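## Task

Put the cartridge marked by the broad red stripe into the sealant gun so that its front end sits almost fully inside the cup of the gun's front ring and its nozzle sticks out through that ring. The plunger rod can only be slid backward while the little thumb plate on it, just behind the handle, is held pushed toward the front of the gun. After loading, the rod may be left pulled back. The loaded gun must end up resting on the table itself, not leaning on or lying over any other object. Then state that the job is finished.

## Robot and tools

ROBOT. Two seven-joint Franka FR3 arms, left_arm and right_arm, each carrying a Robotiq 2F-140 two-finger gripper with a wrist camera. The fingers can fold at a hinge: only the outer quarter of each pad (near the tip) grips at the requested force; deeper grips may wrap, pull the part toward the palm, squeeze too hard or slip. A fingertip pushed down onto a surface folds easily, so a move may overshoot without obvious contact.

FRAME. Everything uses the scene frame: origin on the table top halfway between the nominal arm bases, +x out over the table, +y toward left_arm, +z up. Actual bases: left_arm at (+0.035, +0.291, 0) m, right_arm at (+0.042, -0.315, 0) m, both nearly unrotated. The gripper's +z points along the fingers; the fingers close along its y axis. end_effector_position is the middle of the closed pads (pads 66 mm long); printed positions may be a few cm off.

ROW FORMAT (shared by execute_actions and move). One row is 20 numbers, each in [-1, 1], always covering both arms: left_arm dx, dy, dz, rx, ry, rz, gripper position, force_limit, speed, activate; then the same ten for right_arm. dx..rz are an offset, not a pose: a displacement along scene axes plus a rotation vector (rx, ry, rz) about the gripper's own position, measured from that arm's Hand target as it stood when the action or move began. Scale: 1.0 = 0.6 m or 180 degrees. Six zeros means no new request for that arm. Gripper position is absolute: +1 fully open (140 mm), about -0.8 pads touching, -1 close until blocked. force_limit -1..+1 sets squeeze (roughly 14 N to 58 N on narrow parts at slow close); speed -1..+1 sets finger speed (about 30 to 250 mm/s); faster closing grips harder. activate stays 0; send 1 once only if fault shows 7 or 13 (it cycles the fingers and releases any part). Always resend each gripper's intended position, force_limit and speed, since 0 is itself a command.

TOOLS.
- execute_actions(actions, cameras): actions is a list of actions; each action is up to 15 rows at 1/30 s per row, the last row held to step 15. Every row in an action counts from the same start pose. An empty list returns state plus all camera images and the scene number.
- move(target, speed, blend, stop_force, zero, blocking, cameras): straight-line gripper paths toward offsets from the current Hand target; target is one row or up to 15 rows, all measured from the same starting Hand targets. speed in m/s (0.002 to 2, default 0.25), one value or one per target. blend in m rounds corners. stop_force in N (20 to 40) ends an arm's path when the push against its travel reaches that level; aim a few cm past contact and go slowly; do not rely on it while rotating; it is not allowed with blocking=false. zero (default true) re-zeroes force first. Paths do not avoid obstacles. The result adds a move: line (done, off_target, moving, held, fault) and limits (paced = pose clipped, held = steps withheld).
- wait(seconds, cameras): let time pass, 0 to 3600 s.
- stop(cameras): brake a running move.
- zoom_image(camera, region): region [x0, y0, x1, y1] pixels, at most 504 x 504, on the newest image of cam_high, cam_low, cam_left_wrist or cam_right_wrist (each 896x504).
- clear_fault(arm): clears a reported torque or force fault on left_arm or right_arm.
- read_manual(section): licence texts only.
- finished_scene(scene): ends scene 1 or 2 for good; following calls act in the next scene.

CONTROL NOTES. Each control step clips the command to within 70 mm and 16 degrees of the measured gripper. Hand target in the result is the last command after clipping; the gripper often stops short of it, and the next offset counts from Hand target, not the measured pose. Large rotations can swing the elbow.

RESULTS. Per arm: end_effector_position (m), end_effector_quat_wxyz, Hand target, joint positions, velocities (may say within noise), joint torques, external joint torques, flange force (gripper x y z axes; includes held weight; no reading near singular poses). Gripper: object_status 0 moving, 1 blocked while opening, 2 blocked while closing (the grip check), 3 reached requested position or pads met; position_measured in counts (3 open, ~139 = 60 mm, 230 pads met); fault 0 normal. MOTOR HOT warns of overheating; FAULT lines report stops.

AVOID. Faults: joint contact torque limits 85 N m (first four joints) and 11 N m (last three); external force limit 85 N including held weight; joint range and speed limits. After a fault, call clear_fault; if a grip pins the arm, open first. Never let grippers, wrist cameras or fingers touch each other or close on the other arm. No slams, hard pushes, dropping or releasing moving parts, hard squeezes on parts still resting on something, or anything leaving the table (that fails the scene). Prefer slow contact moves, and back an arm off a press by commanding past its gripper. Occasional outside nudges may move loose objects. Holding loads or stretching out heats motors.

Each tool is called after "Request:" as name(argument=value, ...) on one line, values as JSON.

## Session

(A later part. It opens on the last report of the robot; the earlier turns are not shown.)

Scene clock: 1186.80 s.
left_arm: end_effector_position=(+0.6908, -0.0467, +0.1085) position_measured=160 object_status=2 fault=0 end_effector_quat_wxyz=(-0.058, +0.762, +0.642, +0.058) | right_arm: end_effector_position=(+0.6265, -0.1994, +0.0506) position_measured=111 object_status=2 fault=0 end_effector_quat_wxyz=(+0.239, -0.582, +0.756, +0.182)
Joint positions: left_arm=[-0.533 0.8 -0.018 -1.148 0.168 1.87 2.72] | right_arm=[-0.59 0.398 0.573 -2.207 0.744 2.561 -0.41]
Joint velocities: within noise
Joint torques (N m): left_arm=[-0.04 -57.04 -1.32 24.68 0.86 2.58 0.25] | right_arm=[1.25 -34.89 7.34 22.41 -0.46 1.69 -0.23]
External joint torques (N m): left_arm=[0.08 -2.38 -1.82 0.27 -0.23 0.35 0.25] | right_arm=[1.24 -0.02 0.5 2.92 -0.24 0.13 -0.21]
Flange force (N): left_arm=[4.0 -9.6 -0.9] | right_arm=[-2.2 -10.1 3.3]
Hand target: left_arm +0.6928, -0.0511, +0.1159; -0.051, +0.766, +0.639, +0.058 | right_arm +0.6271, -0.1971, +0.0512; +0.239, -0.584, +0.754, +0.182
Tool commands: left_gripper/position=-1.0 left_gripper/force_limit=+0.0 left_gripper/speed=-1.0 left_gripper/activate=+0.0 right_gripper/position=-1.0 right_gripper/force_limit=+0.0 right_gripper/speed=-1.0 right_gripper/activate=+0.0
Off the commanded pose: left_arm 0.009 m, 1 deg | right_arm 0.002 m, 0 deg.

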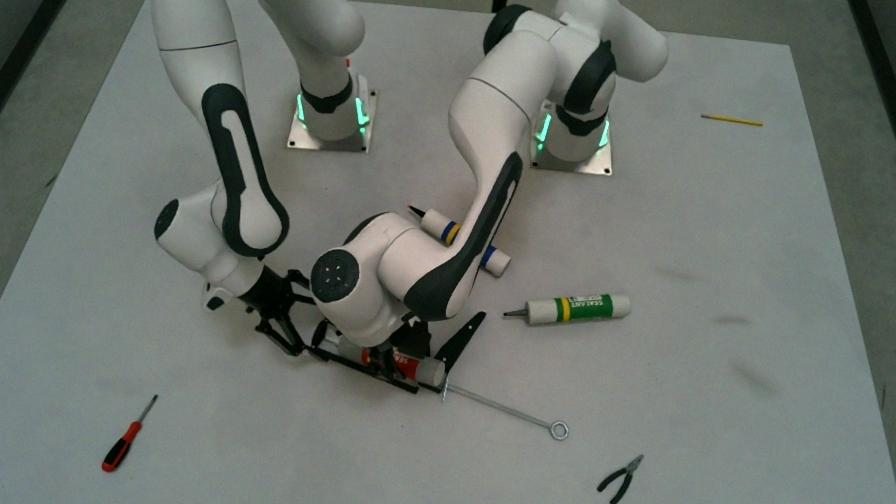

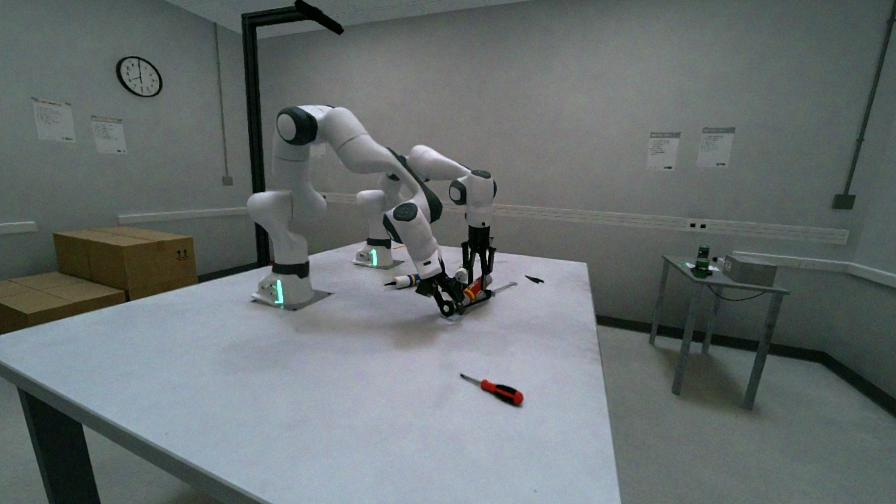

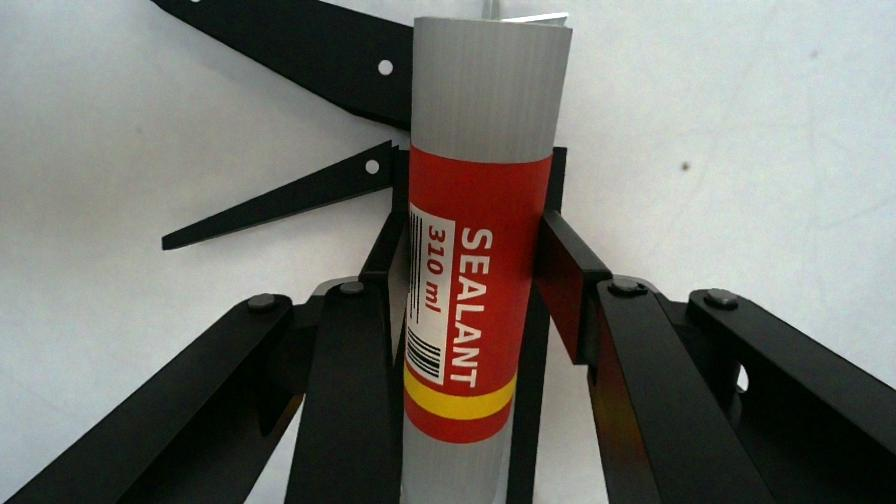

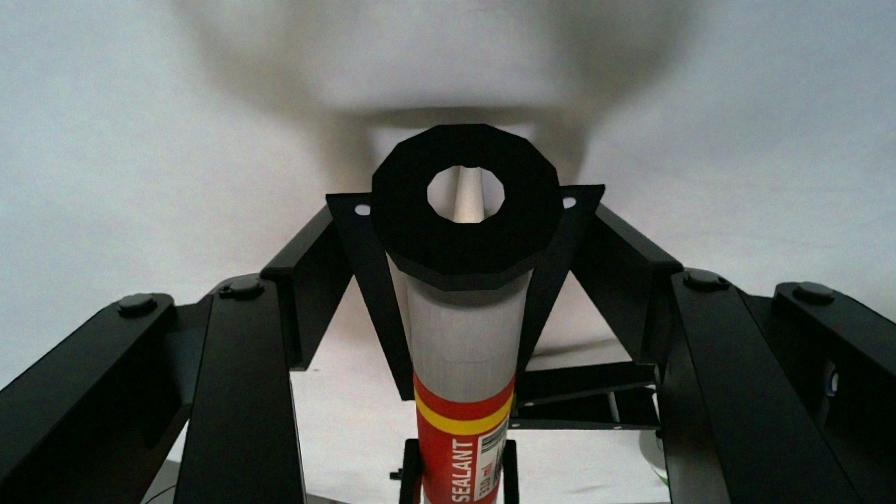

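Request:
move(target=[0.0037,0.0128,0.003,0,0,0,-1,0,-1,0,0,0,0,0,0,0,-1,0,-1,0], speed=0.05, cameras=["cam_right_wrist"])

Request:
zoom_image(camera="cam_right_wrist", region=[370, 120, 570, 320])

Request:
move(target=[0,0,0.013,0,0,0,-1,0,-1,0,0,0,0,0,0,0,-1,0,-1,0], speed=0.05, cameras=["cam_right_wrist"])

Request:
zoom_image(camera="cam_right_wrist", region=[370, 120, 570, 320])

Scene clock: 1246.30 s.
left_arm: end_effector_position=(+0.6918, -0.0409, +0.1097) position_measured=160 object_status=2 fault=0 end_effector_quat_wxyz=(-0.058, +0.762, +0.643, +0.057) | right_arm: end_effector_position=(+0.6263, -0.1982, +0.0508) position_measured=111 object_status=2 fault=0 end_effector_quat_wxyz=(+0.239, -0.582, +0.756, +0.183)
Joint positions: left_arm=[-0.522 0.789 -0.021 -1.162 0.168 1.875 2.727] | right_arm=[-0.59 0.398 0.575 -2.207 0.744 2.561 -0.41]
Joint velocities: left_arm=[0.002 0.001 -0.001 0 0 0.002 0.005] | right_arm=[within noise]
Joint torques (N m): left_arm=[0.72 -57.51 -0.59 24.72 1.1 2.48 0.26] | right_arm=[0.74 -34.92 6.69 22.36 -0.45 1.82 -0.23]
External joint torques (N m): left_arm=[0.69 -2.84 -1.11 0.22 0.01 0.24 0.26] | right_arm=[0.9 -0.04 -0.01 2.84 -0.23 0.25 -0.21]
Flange force (N): left_arm=[5.5 -11.3 -1.1] | right_arm=[-1.5 -10.0 3.0]
Hand target: left_arm +0.6950, -0.0434, +0.1177; -0.051, +0.766, +0.639, +0.058 | right_arm +0.6271, -0.1971, +0.0512; +0.239, -0.584, +0.754, +0.182
Off the commanded pose: left_arm 0.009 m, 1 deg | right_arm 0.001 m, 0 deg.
move: off_target (left_arm)

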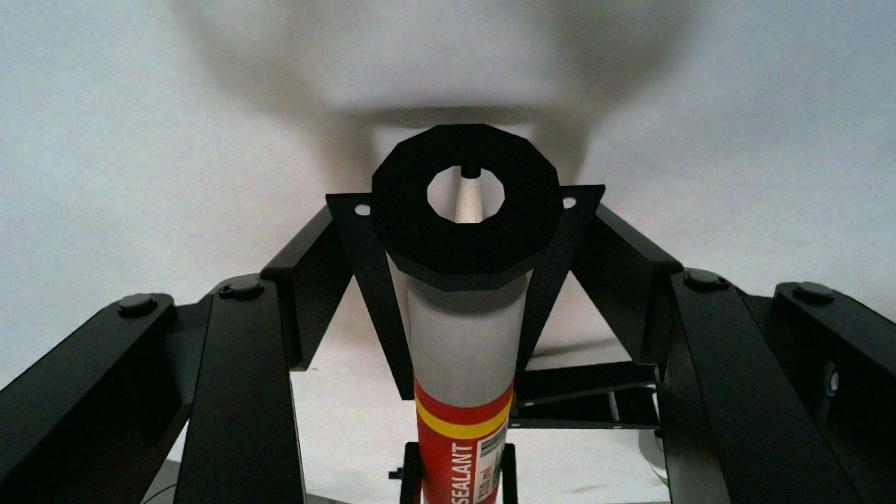

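Scaled by 2.520 from the camera's image (finer frame: 1280x720).

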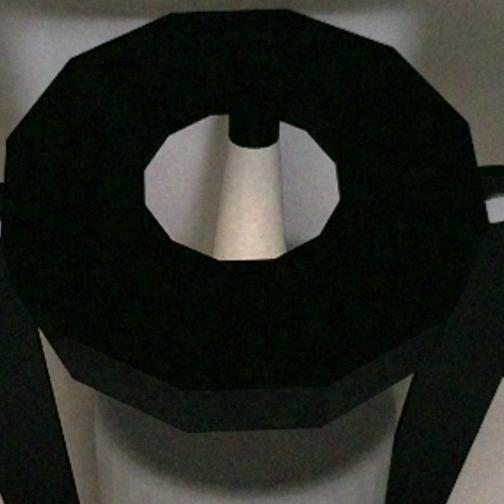

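Scene clock: 1246.93 s.
left_arm: end_effector_position=(+0.6921, -0.0417, +0.1173) position_measured=160 object_status=2 fault=0 end_effector_quat_wxyz=(-0.057, +0.763, +0.641, +0.057) | right_arm: end_effector_position=(+0.6263, -0.1982, +0.0508) position_measured=111 object_status=2 fault=0 end_effector_quat_wxyz=(+0.239, -0.582, +0.756, +0.183)
Joint positions: left_arm=[-0.522 0.783 -0.022 -1.155 0.168 1.864 2.732] | right_arm=[-0.59 0.398 0.575 -2.207 0.744 2.561 -0.41]
Joint torques (N m): left_arm=[0.72 -56.6 -0.41 25.81 1.26 2.04 0.17] | right_arm=[0.61 -34.91 6.66 22.18 -0.51 1.82 -0.24]
External joint torques (N m): left_arm=[0.86 -1.93 -0.81 1.2 0.16 -0.23 0.17] | right_arm=[0.57 -0.03 -0.23 2.63 -0.29 0.25 -0.22]
Flange force (N): left_arm=[1.0 1.5 -3.4] | right_arm=[-1.0 -9.5 2.6]
Hand target: left_arm +0.6950, -0.0434, +0.1255; -0.051, +0.766, +0.639, +0.058 | right_arm +0.6271, -0.1971, +0.0512; +0.239, -0.584, +0.754, +0.182
Off the commanded pose: left_arm 0.009 m, 1 deg | right_arm 0.001 m, 0 deg.
move: off_target (left_arm)

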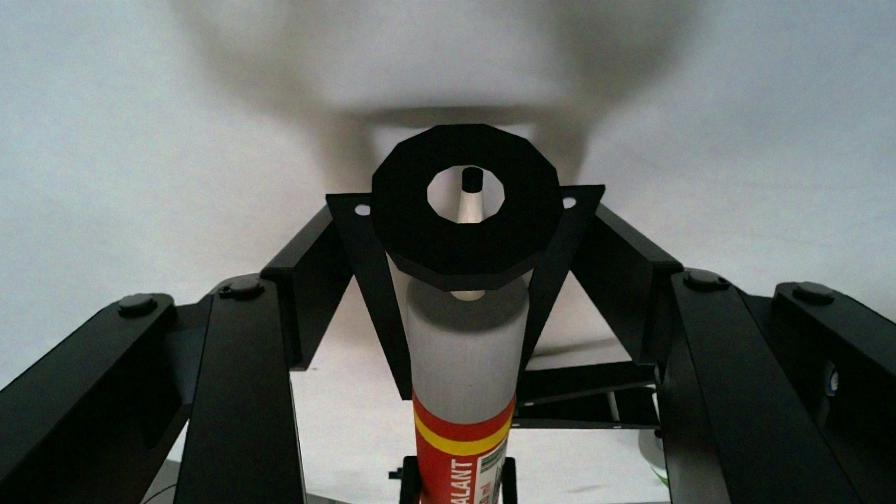

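Scaled by 2.520 from the camera's image (finer frame: 1280x720).

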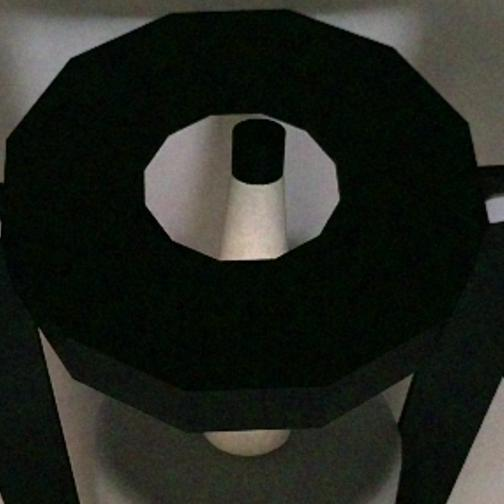

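Request:
move(target=[0,0.003,0.0075,0.016,-0.0045,0,-1,0,-1,0,0,0,0,0,0,0,-1,0,-1,0], speed=0.05, cameras=["cam_right_wrist", "cam_left_wrist"])

Request:
zoom_image(camera="cam_right_wrist", region=[350, 120, 590, 360])

Scene clock: 1276.60 s.
left_arm: end_effector_position=(+0.6926, -0.0419, +0.1241) position_measured=160 object_status=2 fault=0 end_effector_quat_wxyz=(-0.068, +0.765, +0.636, +0.076) | right_arm: end_effector_position=(+0.6263, -0.1982, +0.0508) position_measured=111 object_status=2 fault=0 end_effector_quat_wxyz=(+0.239, -0.582, +0.756, +0.183)
Joint positions: left_arm=[-0.555 0.794 0.002 -1.12 0.193 1.829 2.725] | right_arm=[-0.59 0.398 0.575 -2.207 0.744 2.561 -0.41]
Joint velocities: left_arm=[-0.001 0.001 0 0.001 0 -0.003 -0.004] | right_arm=[within noise]
Joint torques (N m): left_arm=[0.07 -55.83 0.92 25.58 1.76 1.71 -0.14] | right_arm=[0.56 -34.98 6.71 22.38 -0.49 1.92 -0.23]
External joint torques (N m): left_arm=[0.25 -1.13 0 1.06 0.57 -0.49 -0.15] | right_arm=[0.55 -0.15 -0.14 2.89 -0.27 0.36 -0.21]
Flange force (N): left_arm=[-1.2 4.5 -3.5] | right_arm=[-1.2 -9.8 2.6]
Hand target: left_arm +0.6950, -0.0416, +0.1300; -0.066, +0.764, +0.637, +0.080 | right_arm +0.6271, -0.1971, +0.0512; +0.239, -0.584, +0.754, +0.182
Off the commanded pose: left_arm 0.006 m, 1 deg | right_arm 0.001 m, 0 deg.
move: off_target (left_arm)
Images, in order (width x height): cam_left_wrist 896x504, cam_right_wrist 896x504.

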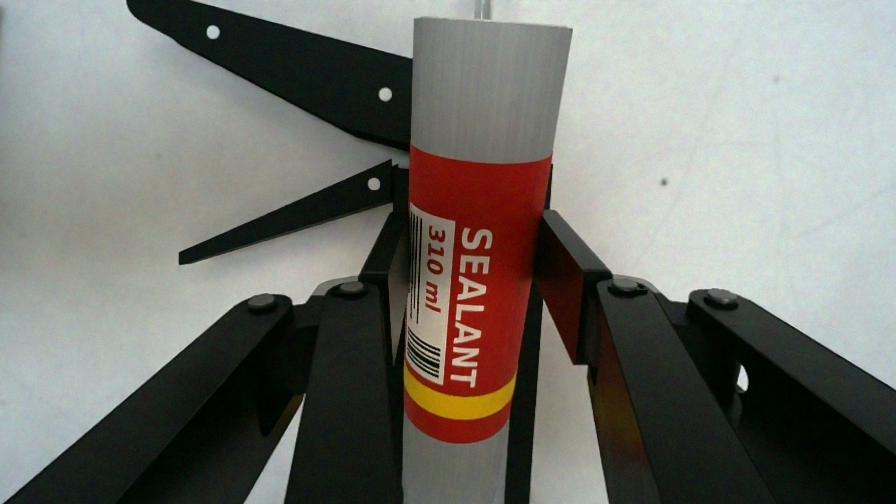

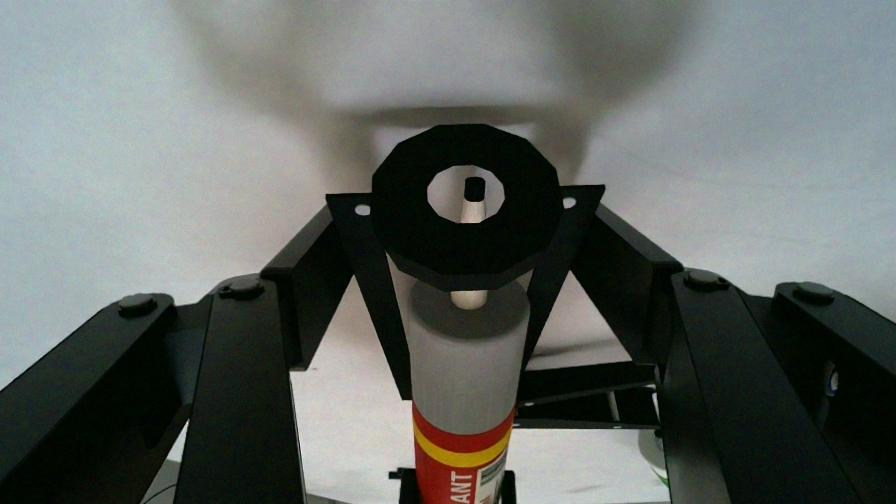

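Scaled by 2.100 from the camera's image (finer frame: 1280x720).

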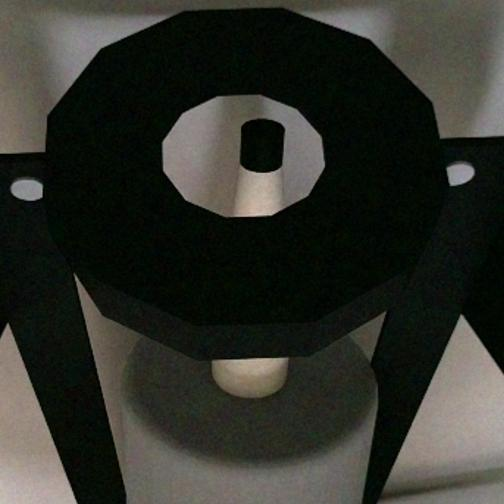

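Request:
move(target=[-0.006,-0.0365,-0.0068,0,0,0,-1,0,-1,0,0,0,0,0,0,0,-1,0,-1,0], speed=0.04, cameras=["cam_right_wrist"])

Request:
zoom_image(camera="cam_right_wrist", region=[350, 120, 590, 360])

Scene clock: 1293.17 s.
left_arm: end_effector_position=(+0.6903, -0.0582, +0.1201) position_measured=160 object_status=2 fault=0 end_effector_quat_wxyz=(-0.073, +0.765, +0.635, +0.078) | right_arm: end_effector_position=(+0.6263, -0.1987, +0.0505) position_measured=111 object_status=2 fault=0 end_effector_quat_wxyz=(+0.238, -0.582, +0.756, +0.182)
Joint positions: left_arm=[-0.581 0.842 0.008 -1.048 0.193 1.794 2.71] | right_arm=[-0.59 0.399 0.574 -2.207 0.744 2.561 -0.41]
Joint velocities: left_arm=[-0.001 0 0.001 0.002 0.001 -0.004 -0.005] | right_arm=[within noise]
Joint torques (N m): left_arm=[-1.42 -56.49 -0.09 26.08 0.77 2.41 -0.35] | right_arm=[1.27 -35.19 7.2 22.35 -0.24 1.54 -0.2]
External joint torques (N m): left_arm=[-1.45 -1 -1.3 1.61 -0.46 0.25 -0.36] | right_arm=[1.23 -0.26 0.31 2.79 -0.01 -0.02 -0.18]
Flange force (N): left_arm=[0.0 0.0 0.0] | right_arm=[-2.3 -9.0 2.3]
Hand target: left_arm +0.6914, -0.0635, +0.1259; -0.066, +0.764, +0.637, +0.080 | right_arm +0.6271, -0.1971, +0.0512; +0.239, -0.584, +0.754, +0.182
Off the commanded pose: left_arm 0.008 m, 1 deg | right_arm 0.002 m, 0 deg.
move: off_target (left_arm)

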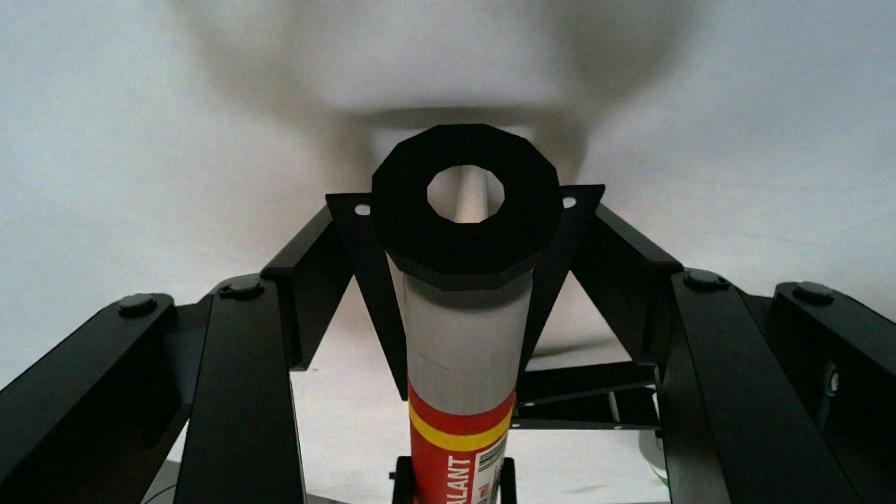

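Scaled by 2.100 from the camera's image (finer frame: 1280x720).

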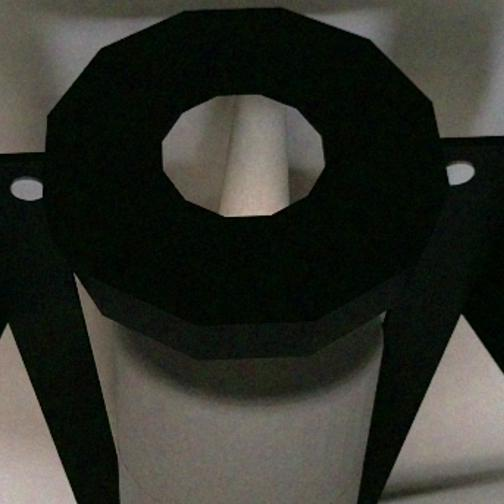

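Request:
move(target=[0.0005,-0.0153,-0.004,0,0,0,-1,0,-1,0,0,0,0,0,0,0,-1,0,-1,0], speed=0.04, cameras=["cam_right_wrist"])

Request:
zoom_image(camera="cam_right_wrist", region=[350, 120, 590, 360])

Scene clock: 1316.50 s.
left_arm: end_effector_position=(+0.6918, -0.0621, +0.1182) position_measured=160 object_status=2 fault=0 end_effector_quat_wxyz=(-0.076, +0.765, +0.635, +0.079) | right_arm: end_effector_position=(+0.6270, -0.2021, +0.0499) position_measured=111 object_status=2 fault=0 end_effector_quat_wxyz=(+0.238, -0.580, +0.758, +0.181)
Joint positions: left_arm=[-0.588 0.873 0.01 -0.998 0.193 1.77 2.707] | right_arm=[-0.592 0.399 0.571 -2.207 0.744 2.563 -0.41]
Joint torques (N m): left_arm=[-3.36 -56.47 -1.75 26.33 -0.17 3.11 -0.58] | right_arm=[2.92 -35.39 9.14 22.37 0.01 1.15 -0.13]
External joint torques (N m): left_arm=[-3.47 -0.25 -3.1 1.75 -1.43 0.96 -0.59] | right_arm=[2.86 -0.31 2.26 2.8 0.24 -0.42 -0.11]
Flange force (N): left_arm=[0.0 0.0 0.0] | right_arm=[-5.2 -7.7 3.4]
Hand target: left_arm +0.6917, -0.0727, +0.1235; -0.066, +0.764, +0.637, +0.080 | right_arm +0.6271, -0.1971, +0.0512; +0.239, -0.584, +0.754, +0.182
Off the commanded pose: left_arm 0.012 m, 1 deg | right_arm 0.005 m, 1 deg.
move: off_target (left_arm)

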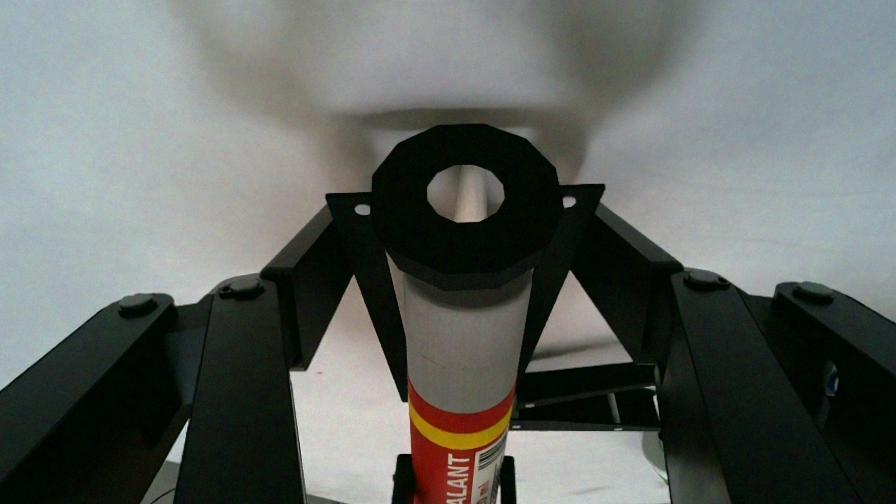

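Scaled by 2.100 from the camera's image (finer frame: 1280x720).

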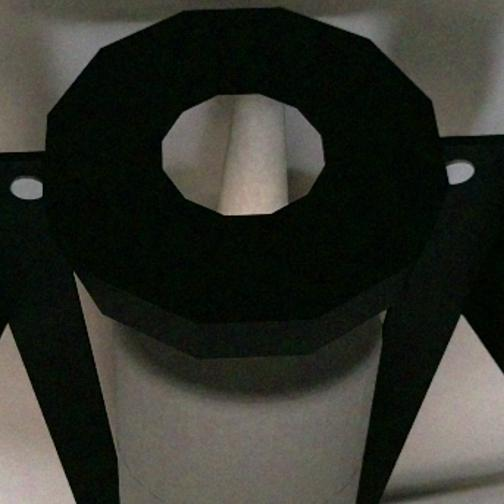

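Request:
move(target=[[0.008,0.045,0,0,0,0,-1,0,-1,0,0,0,0,0,0,0,-1,0,-1,0],[0.0095,0.0545,0.0333,0,0,0,-1,0,-1,0,0,0,0,0,0,0,-1,0,-1,0]], blend=[0.005,0], speed=0.06, cameras=["cam_right_wrist"])

Request:
zoom_image(camera="cam_right_wrist", region=[350, 120, 590, 360])

Scene clock: 1393.03 s.
left_arm: end_effector_position=(+0.6948, -0.0389, +0.1362) position_measured=160 object_status=2 fault=0 end_effector_quat_wxyz=(-0.071, +0.761, +0.640, +0.079) | right_arm: end_effector_position=(+0.6265, -0.1981, +0.0507) position_measured=111 object_status=2 fault=0 end_effector_quat_wxyz=(+0.239, -0.582, +0.756, +0.182)
Joint positions: left_arm=[-0.557 0.795 0.009 -1.088 0.193 1.795 2.722] | right_arm=[-0.59 0.399 0.576 -2.207 0.744 2.562 -0.41]
Joint velocities: left_arm=[0 0 -0.001 -0.001 0 -0.004 0.007] | right_arm=[within noise]
Joint torques (N m): left_arm=[0.95 -56.92 0.44 25.63 1.51 2.04 0.17] | right_arm=[0.66 -35.07 6.65 21.92 -0.55 1.79 -0.21]
External joint torques (N m): left_arm=[0.83 -2.46 -0.8 1.22 0.28 -0.14 0.17] | right_arm=[0.56 -0.12 -0.3 2.37 -0.32 0.23 -0.19]
Flange force (N): left_arm=[2.0 -1.0 -3.2] | right_arm=[-1.0 -8.7 2.1]
Hand target: left_arm +0.6974, -0.0400, +0.1435; -0.066, +0.764, +0.637, +0.080 | right_arm +0.6271, -0.1971, +0.0512; +0.239, -0.584, +0.754, +0.182
Off the commanded pose: left_arm 0.008 m, 1 deg | right_arm 0.001 m, 0 deg.
move: off_target (left_arm)

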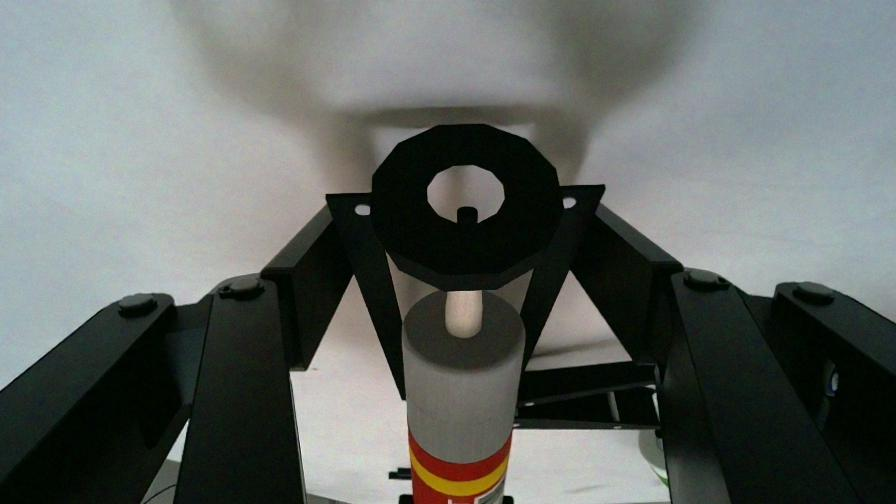

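Scaled by 2.100 from the camera's image (finer frame: 1280x720).

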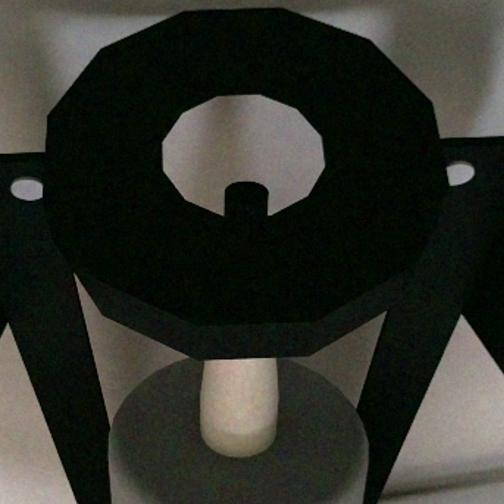

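Request:
move(target=[[0.0016,-0.0004,0.01,0,0,0,-1,0,-1,0,0,0,0,0,0,0,-1,0,-1,0],[-0.0119,-0.0486,-0.0025,0,0,0,-1,0,-1,0,0,0,0,0,0,0,-1,0,-1,0]], blend=[0.002,0], speed=0.05, cameras=["cam_right_wrist"])

Request:
zoom_image(camera="cam_right_wrist", region=[350, 120, 590, 360])

Scene clock: 1404.90 s.
left_arm: end_effector_position=(+0.6886, -0.0669, +0.1357) position_measured=160 object_status=2 fault=0 end_effector_quat_wxyz=(-0.071, +0.767, +0.633, +0.079) | right_arm: end_effector_position=(+0.6264, -0.1981, +0.0506) position_measured=111 object_status=2 fault=0 end_effector_quat_wxyz=(+0.239, -0.582, +0.756, +0.182)
Joint positions: left_arm=[-0.593 0.848 0.007 -0.997 0.192 1.751 2.71] | right_arm=[-0.59 0.399 0.576 -2.207 0.744 2.562 -0.41]
Joint velocities: left_arm=[0.001 0 0.001 0.001 0.001 -0.004 -0.007] | right_arm=[within noise]
Joint torques (N m): left_arm=[0.58 -57.08 0.91 26 1.26 2.04 -0.2] | right_arm=[0.85 -35.2 6.64 21.9 -0.56 1.67 -0.23]
External joint torques (N m): left_arm=[0.34 -1.36 -0.41 1.47 -0.02 -0.13 -0.21] | right_arm=[0.91 -0.15 -0.18 2.27 -0.34 0.09 -0.22]
Flange force (N): left_arm=[0.0 0.0 0.0] | right_arm=[-1.4 -8.6 2.1]
Hand target: left_arm +0.6902, -0.0691, +0.1420; -0.066, +0.764, +0.637, +0.080 | right_arm +0.6271, -0.1971, +0.0512; +0.239, -0.584, +0.754, +0.182
Off the commanded pose: left_arm 0.007 m, 1 deg | right_arm 0.001 m, 0 deg.
move: off_target (left_arm)

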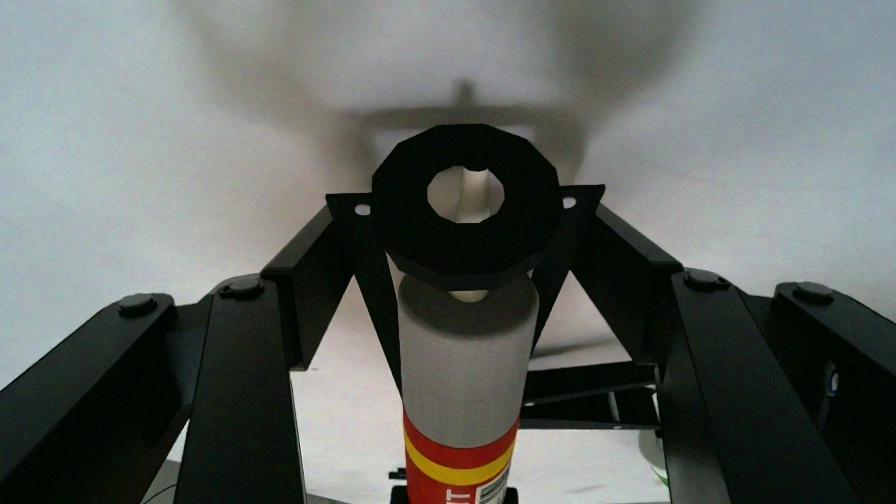

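Scaled by 2.100 from the camera's image (finer frame: 1280x720).

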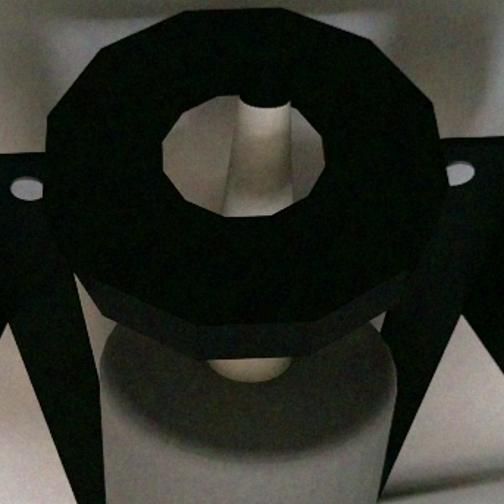

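Request:
move(target=[-0.003,-0.025,-0.0095,0,0,0,-1,0,-1,0,0,0,0,0,0,0,-1,0,-1,0], speed=0.05, cameras=["cam_right_wrist", "cam_left_wrist"])

Request:
zoom_image(camera="cam_right_wrist", region=[350, 120, 590, 360])

Scene clock: 1421.03 s.
left_arm: end_effector_position=(+0.6871, -0.0818, +0.1302) position_measured=160 object_status=2 fault=0 end_effector_quat_wxyz=(-0.071, +0.766, +0.633, +0.080) | right_arm: end_effector_position=(+0.6264, -0.1981, +0.0506) position_measured=111 object_status=2 fault=0 end_effector_quat_wxyz=(+0.239, -0.582, +0.756, +0.182)
Joint positions: left_arm=[-0.61 0.894 0.006 -0.93 0.191 1.728 2.696] | right_arm=[-0.59 0.399 0.576 -2.207 0.744 2.562 -0.41]
Joint velocities: left_arm=[0 0.002 0 0 0 -0.004 -0.005] | right_arm=[within noise]
Joint torques (N m): left_arm=[0.66 -57.4 0.99 25.84 1.31 1.94 -0.28] | right_arm=[0.76 -35.15 6.62 21.92 -0.54 1.67 -0.24]
External joint torques (N m): left_arm=[0.79 -1.14 -0.16 1.4 0.04 -0.22 -0.28] | right_arm=[0.78 -0.27 -0.22 2.41 -0.31 0.1 -0.22]
Flange force (N): left_arm=[0.0 0.0 0.0] | right_arm=[-1.4 -8.6 1.8]
Hand target: left_arm +0.6884, -0.0841, +0.1363; -0.066, +0.764, +0.637, +0.080 | right_arm +0.6271, -0.1971, +0.0512; +0.239, -0.584, +0.754, +0.182
Off the commanded pose: left_arm 0.007 m, 1 deg | right_arm 0.001 m, 0 deg.
move: off_target (left_arm)
Images, in order (width x height): cam_left_wrist 896x504, cam_right_wrist 896x504.

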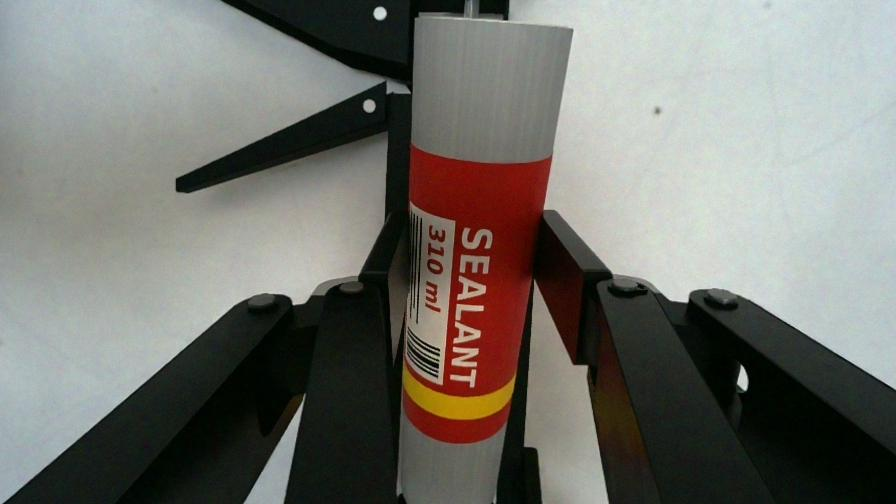

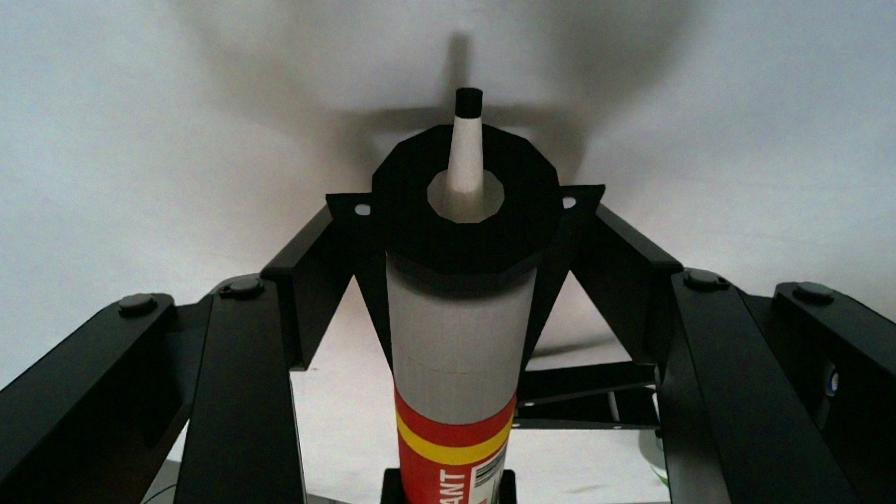

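Scaled by 2.100 from the camera's image (finer frame: 1280x720).

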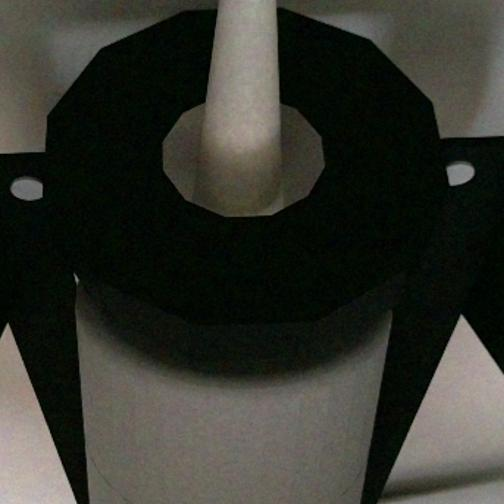

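Request:
move(target=[-0.007,-0.0225,-0.006,0,0,0,-1,0,-1,0,0,0,0,0,0,0,-1,0,-1,0], speed=0.05, cameras=["cam_right_wrist", "cam_left_wrist"])

Request:
zoom_image(camera="cam_right_wrist", region=[350, 120, 590, 360])

Scene clock: 1430.47 s.
left_arm: end_effector_position=(+0.6831, -0.0946, +0.1265) position_measured=160 object_status=2 fault=0 end_effector_quat_wxyz=(-0.072, +0.766, +0.634, +0.080) | right_arm: end_effector_position=(+0.6264, -0.1981, +0.0506) position_measured=111 object_status=2 fault=0 end_effector_quat_wxyz=(+0.239, -0.582, +0.756, +0.182)
Joint positions: left_arm=[-0.627 0.926 0.005 -0.883 0.189 1.709 2.682] | right_arm=[-0.59 0.399 0.576 -2.207 0.744 2.562 -0.41]
Joint velocities: left_arm=[0 0.001 0 0.002 -0.002 -0.003 -0.006] | right_arm=[within noise]
Joint torques (N m): left_arm=[0.44 -58.26 1.09 26.17 1.35 2.04 -0.35] | right_arm=[0.84 -35.15 6.6 21.91 -0.56 1.63 -0.2]
External joint torques (N m): left_arm=[0.31 -1.18 -0.23 1.58 0.04 -0.13 -0.35] | right_arm=[0.84 -0.14 -0.28 2.34 -0.34 0.06 -0.18]
Flange force (N): left_arm=[0.0 0.0 0.0] | right_arm=[-1.4 -9.0 2.0]
Hand target: left_arm +0.6842, -0.0976, +0.1327; -0.066, +0.764, +0.637, +0.080 | right_arm +0.6271, -0.1971, +0.0512; +0.239, -0.584, +0.754, +0.182
Off the commanded pose: left_arm 0.007 m, 1 deg | right_arm 0.001 m, 0 deg.
move: off_target (left_arm)
Images, in order (width x height): cam_left_wrist 896x504, cam_right_wrist 896x504.

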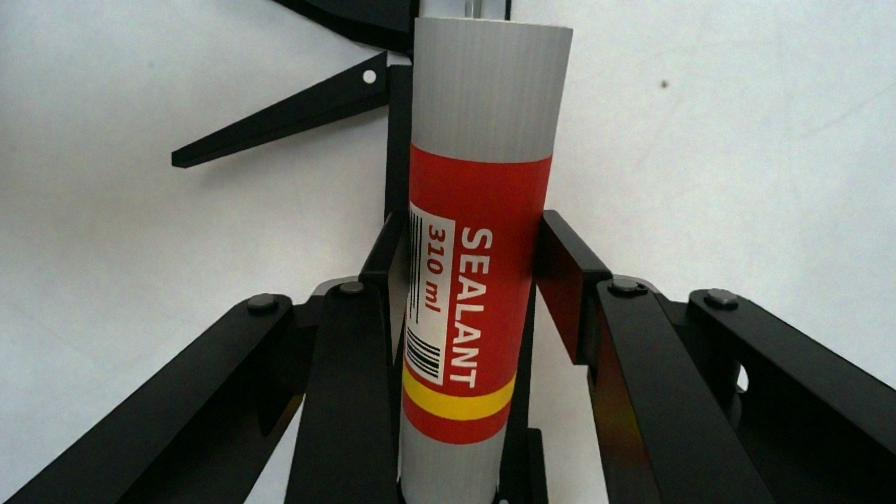

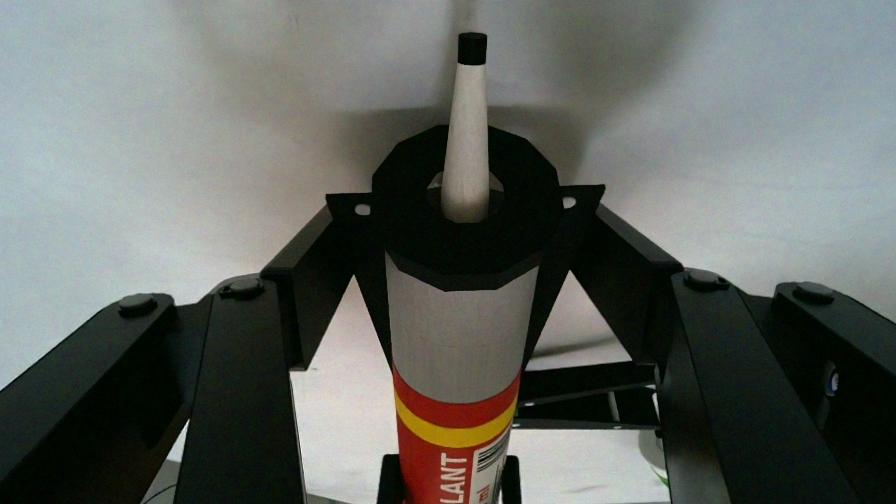

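Scaled by 2.100 from the camera's image (finer frame: 1280x720).

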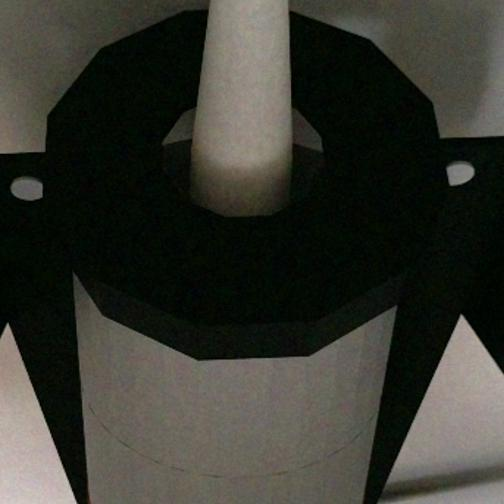

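Request:
move(target=[-0.003,-0.0097,-0.0015,0,0,0,-1,0,-1,0,0,0,0,0,0,0,-1,0,-1,0], speed=0.04, cameras=["cam_right_wrist", "cam_high"])

Request:
zoom_image(camera="cam_high", region=[290, 270, 490, 410])

Scene clock: 1446.53 s.
left_arm: end_effector_position=(+0.6820, -0.0980, +0.1255) position_measured=160 object_status=2 fault=0 end_effector_quat_wxyz=(-0.073, +0.765, +0.635, +0.080) | right_arm: end_effector_position=(+0.6264, -0.1981, +0.0506) position_measured=111 object_status=2 fault=0 end_effector_quat_wxyz=(+0.239, -0.582, +0.756, +0.182)
Joint positions: left_arm=[-0.632 0.941 0.005 -0.858 0.189 1.696 2.676] | right_arm=[-0.59 0.399 0.576 -2.207 0.744 2.562 -0.41]
Joint velocities: left_arm=[-0.001 0.002 -0.001 0.002 0 -0.003 -0.004] | right_arm=[within noise]
Joint torques (N m): left_arm=[-0.9 -58.51 0.25 26.34 1.21 2.33 -0.27] | right_arm=[1.12 -35.16 6.83 22.2 -0.48 1.57 -0.18]
External joint torques (N m): left_arm=[-0.81 -1.5 -0.98 1.89 -0.09 0.18 -0.28] | right_arm=[1.09 -0.35 -0.04 2.75 -0.26 0.02 -0.16]
Flange force (N): left_arm=[0.0 0.0 0.0] | right_arm=[-2.1 -9.6 1.9]
Hand target: left_arm +0.6824, -0.1035, +0.1318; -0.066, +0.764, +0.637, +0.080 | right_arm +0.6271, -0.1971, +0.0512; +0.239, -0.584, +0.754, +0.182
Off the commanded pose: left_arm 0.008 m, 1 deg | right_arm 0.001 m, 0 deg.
move: off_target (left_arm)
Images, in order (width x height): cam_high 896x504, cam_right_wrist 896x504.

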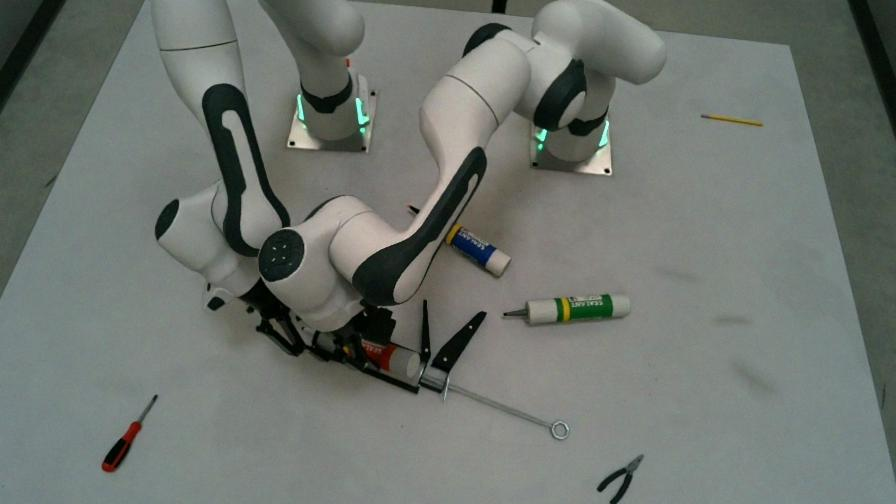

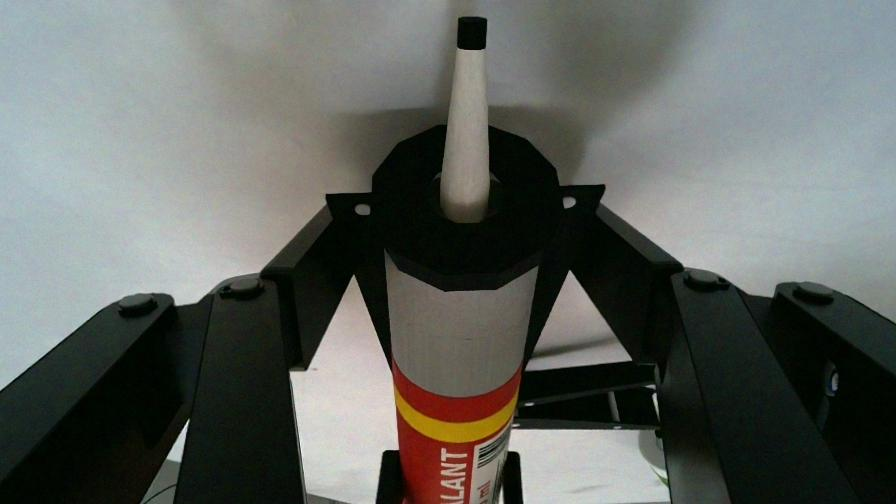

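Scaled by 2.520 from the camera's image (finer frame: 1280x720).

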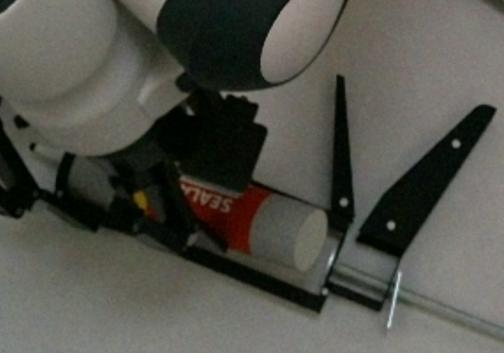

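Request:
move(target=[[0.0019,0.0069,-0.0185,-0.0267,0.0075,0,-1,0,-1,0,0,0,0,0,0,0,-1,0,-1,0],[0.0038,0.0138,-0.038,-0.0535,0.015,0,-1,0,-1,0,0,0,0,0,0,0,-1,0,-1,0]], blend=[0.005,0], speed=0.04, cameras=["cam_right_wrist", "cam_high","cam_left_wrist"])

Request:
zoom_image(camera="cam_high", region=[290, 270, 490, 410])

Scene clock: 1468.97 s.
left_arm: end_effector_position=(+0.6820, -0.0887, +0.1001) position_measured=160 object_status=2 fault=0 end_effector_quat_wxyz=(-0.027, +0.765, +0.644, +0.008) | right_arm: end_effector_position=(+0.6264, -0.1981, +0.0506) position_measured=111 object_status=2 fault=0 end_effector_quat_wxyz=(+0.239, -0.582, +0.756, +0.182)
Joint positions: left_arm=[-0.485 0.834 -0.11 -1.111 0.12 1.893 2.721] | right_arm=[-0.59 0.399 0.575 -2.207 0.744 2.562 -0.41]
Joint velocities: left_arm=[-0.001 -0.002 0.001 -0.001 0 0.002 0.006] | right_arm=[within noise]
Joint torques (N m): left_arm=[-0.33 -57.96 -3.73 25.09 0.3 3.16 0.1] | right_arm=[1.27 -35.18 6.85 22.17 -0.47 1.48 -0.25]
External joint torques (N m): left_arm=[-0.24 -2.57 -2.32 0.68 -0.61 0.82 0.1] | right_arm=[1.47 -0.15 0.14 2.52 -0.25 -0.13 -0.23]
Flange force (N): left_arm=[3.4 -9.8 -1.0] | right_arm=[-2.2 -9.4 2.4]
Hand target: left_arm +0.6847, -0.0952, +0.1090; -0.017, +0.768, +0.640, +0.008 | right_arm +0.6271, -0.1971, +0.0512; +0.239, -0.584, +0.754, +0.182
Off the commanded pose: left_arm 0.011 m, 1 deg | right_arm 0.001 m, 0 deg.
move: off_target (left_arm)
Images, in order (width x height): cam_high 896x504, cam_left_wrist 896x504, cam_right_wrist 896x504.

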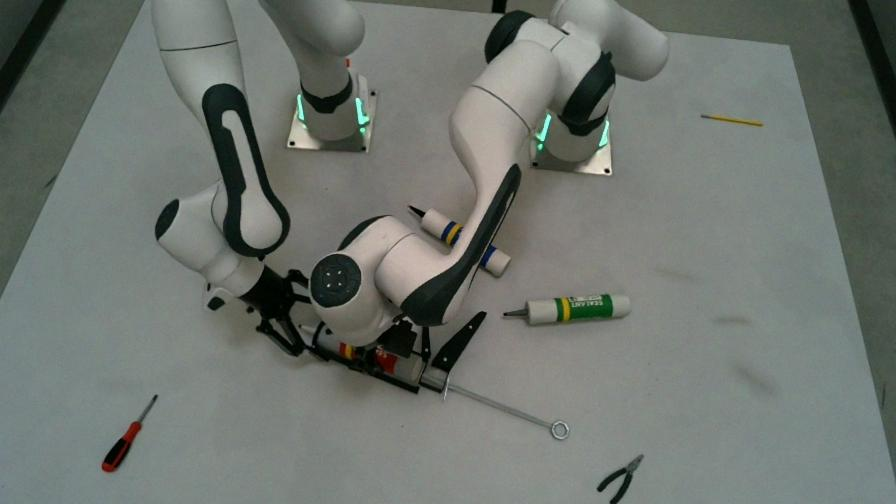

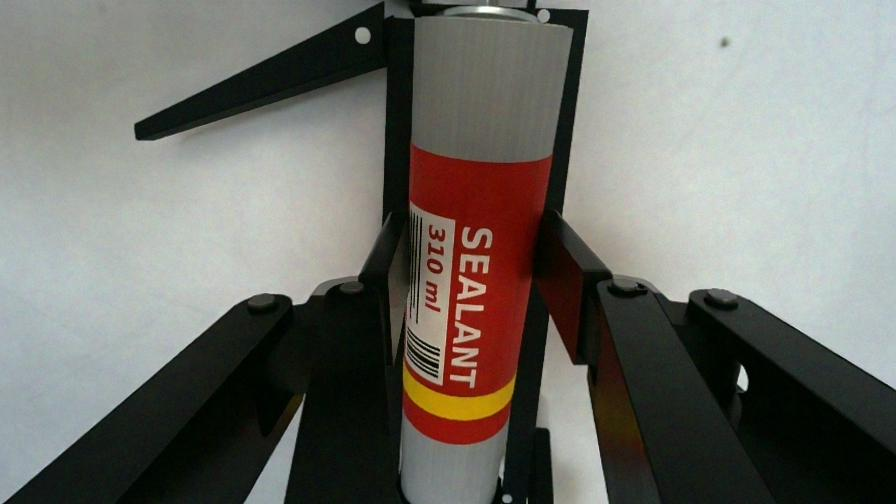

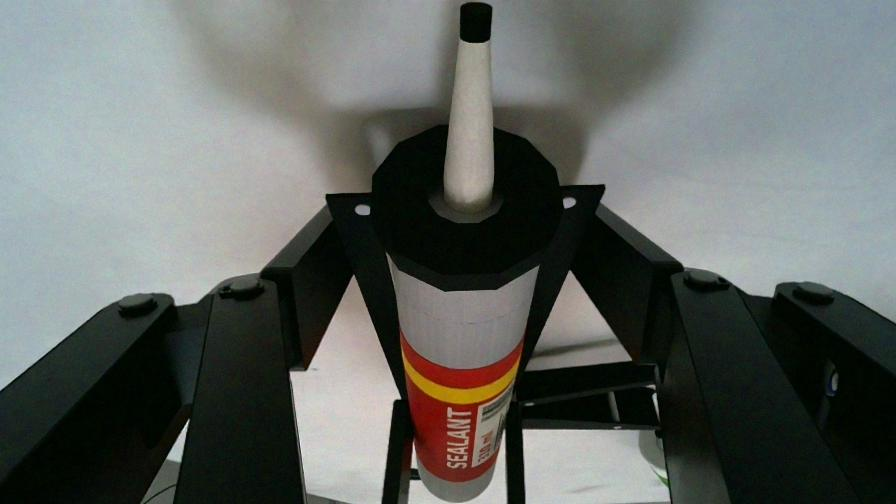

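Scaled by 2.520 from the camera's image (finer frame: 1280x720).

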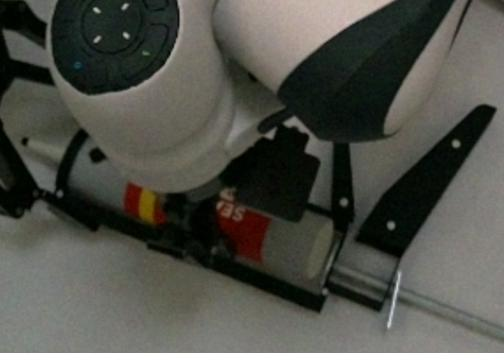

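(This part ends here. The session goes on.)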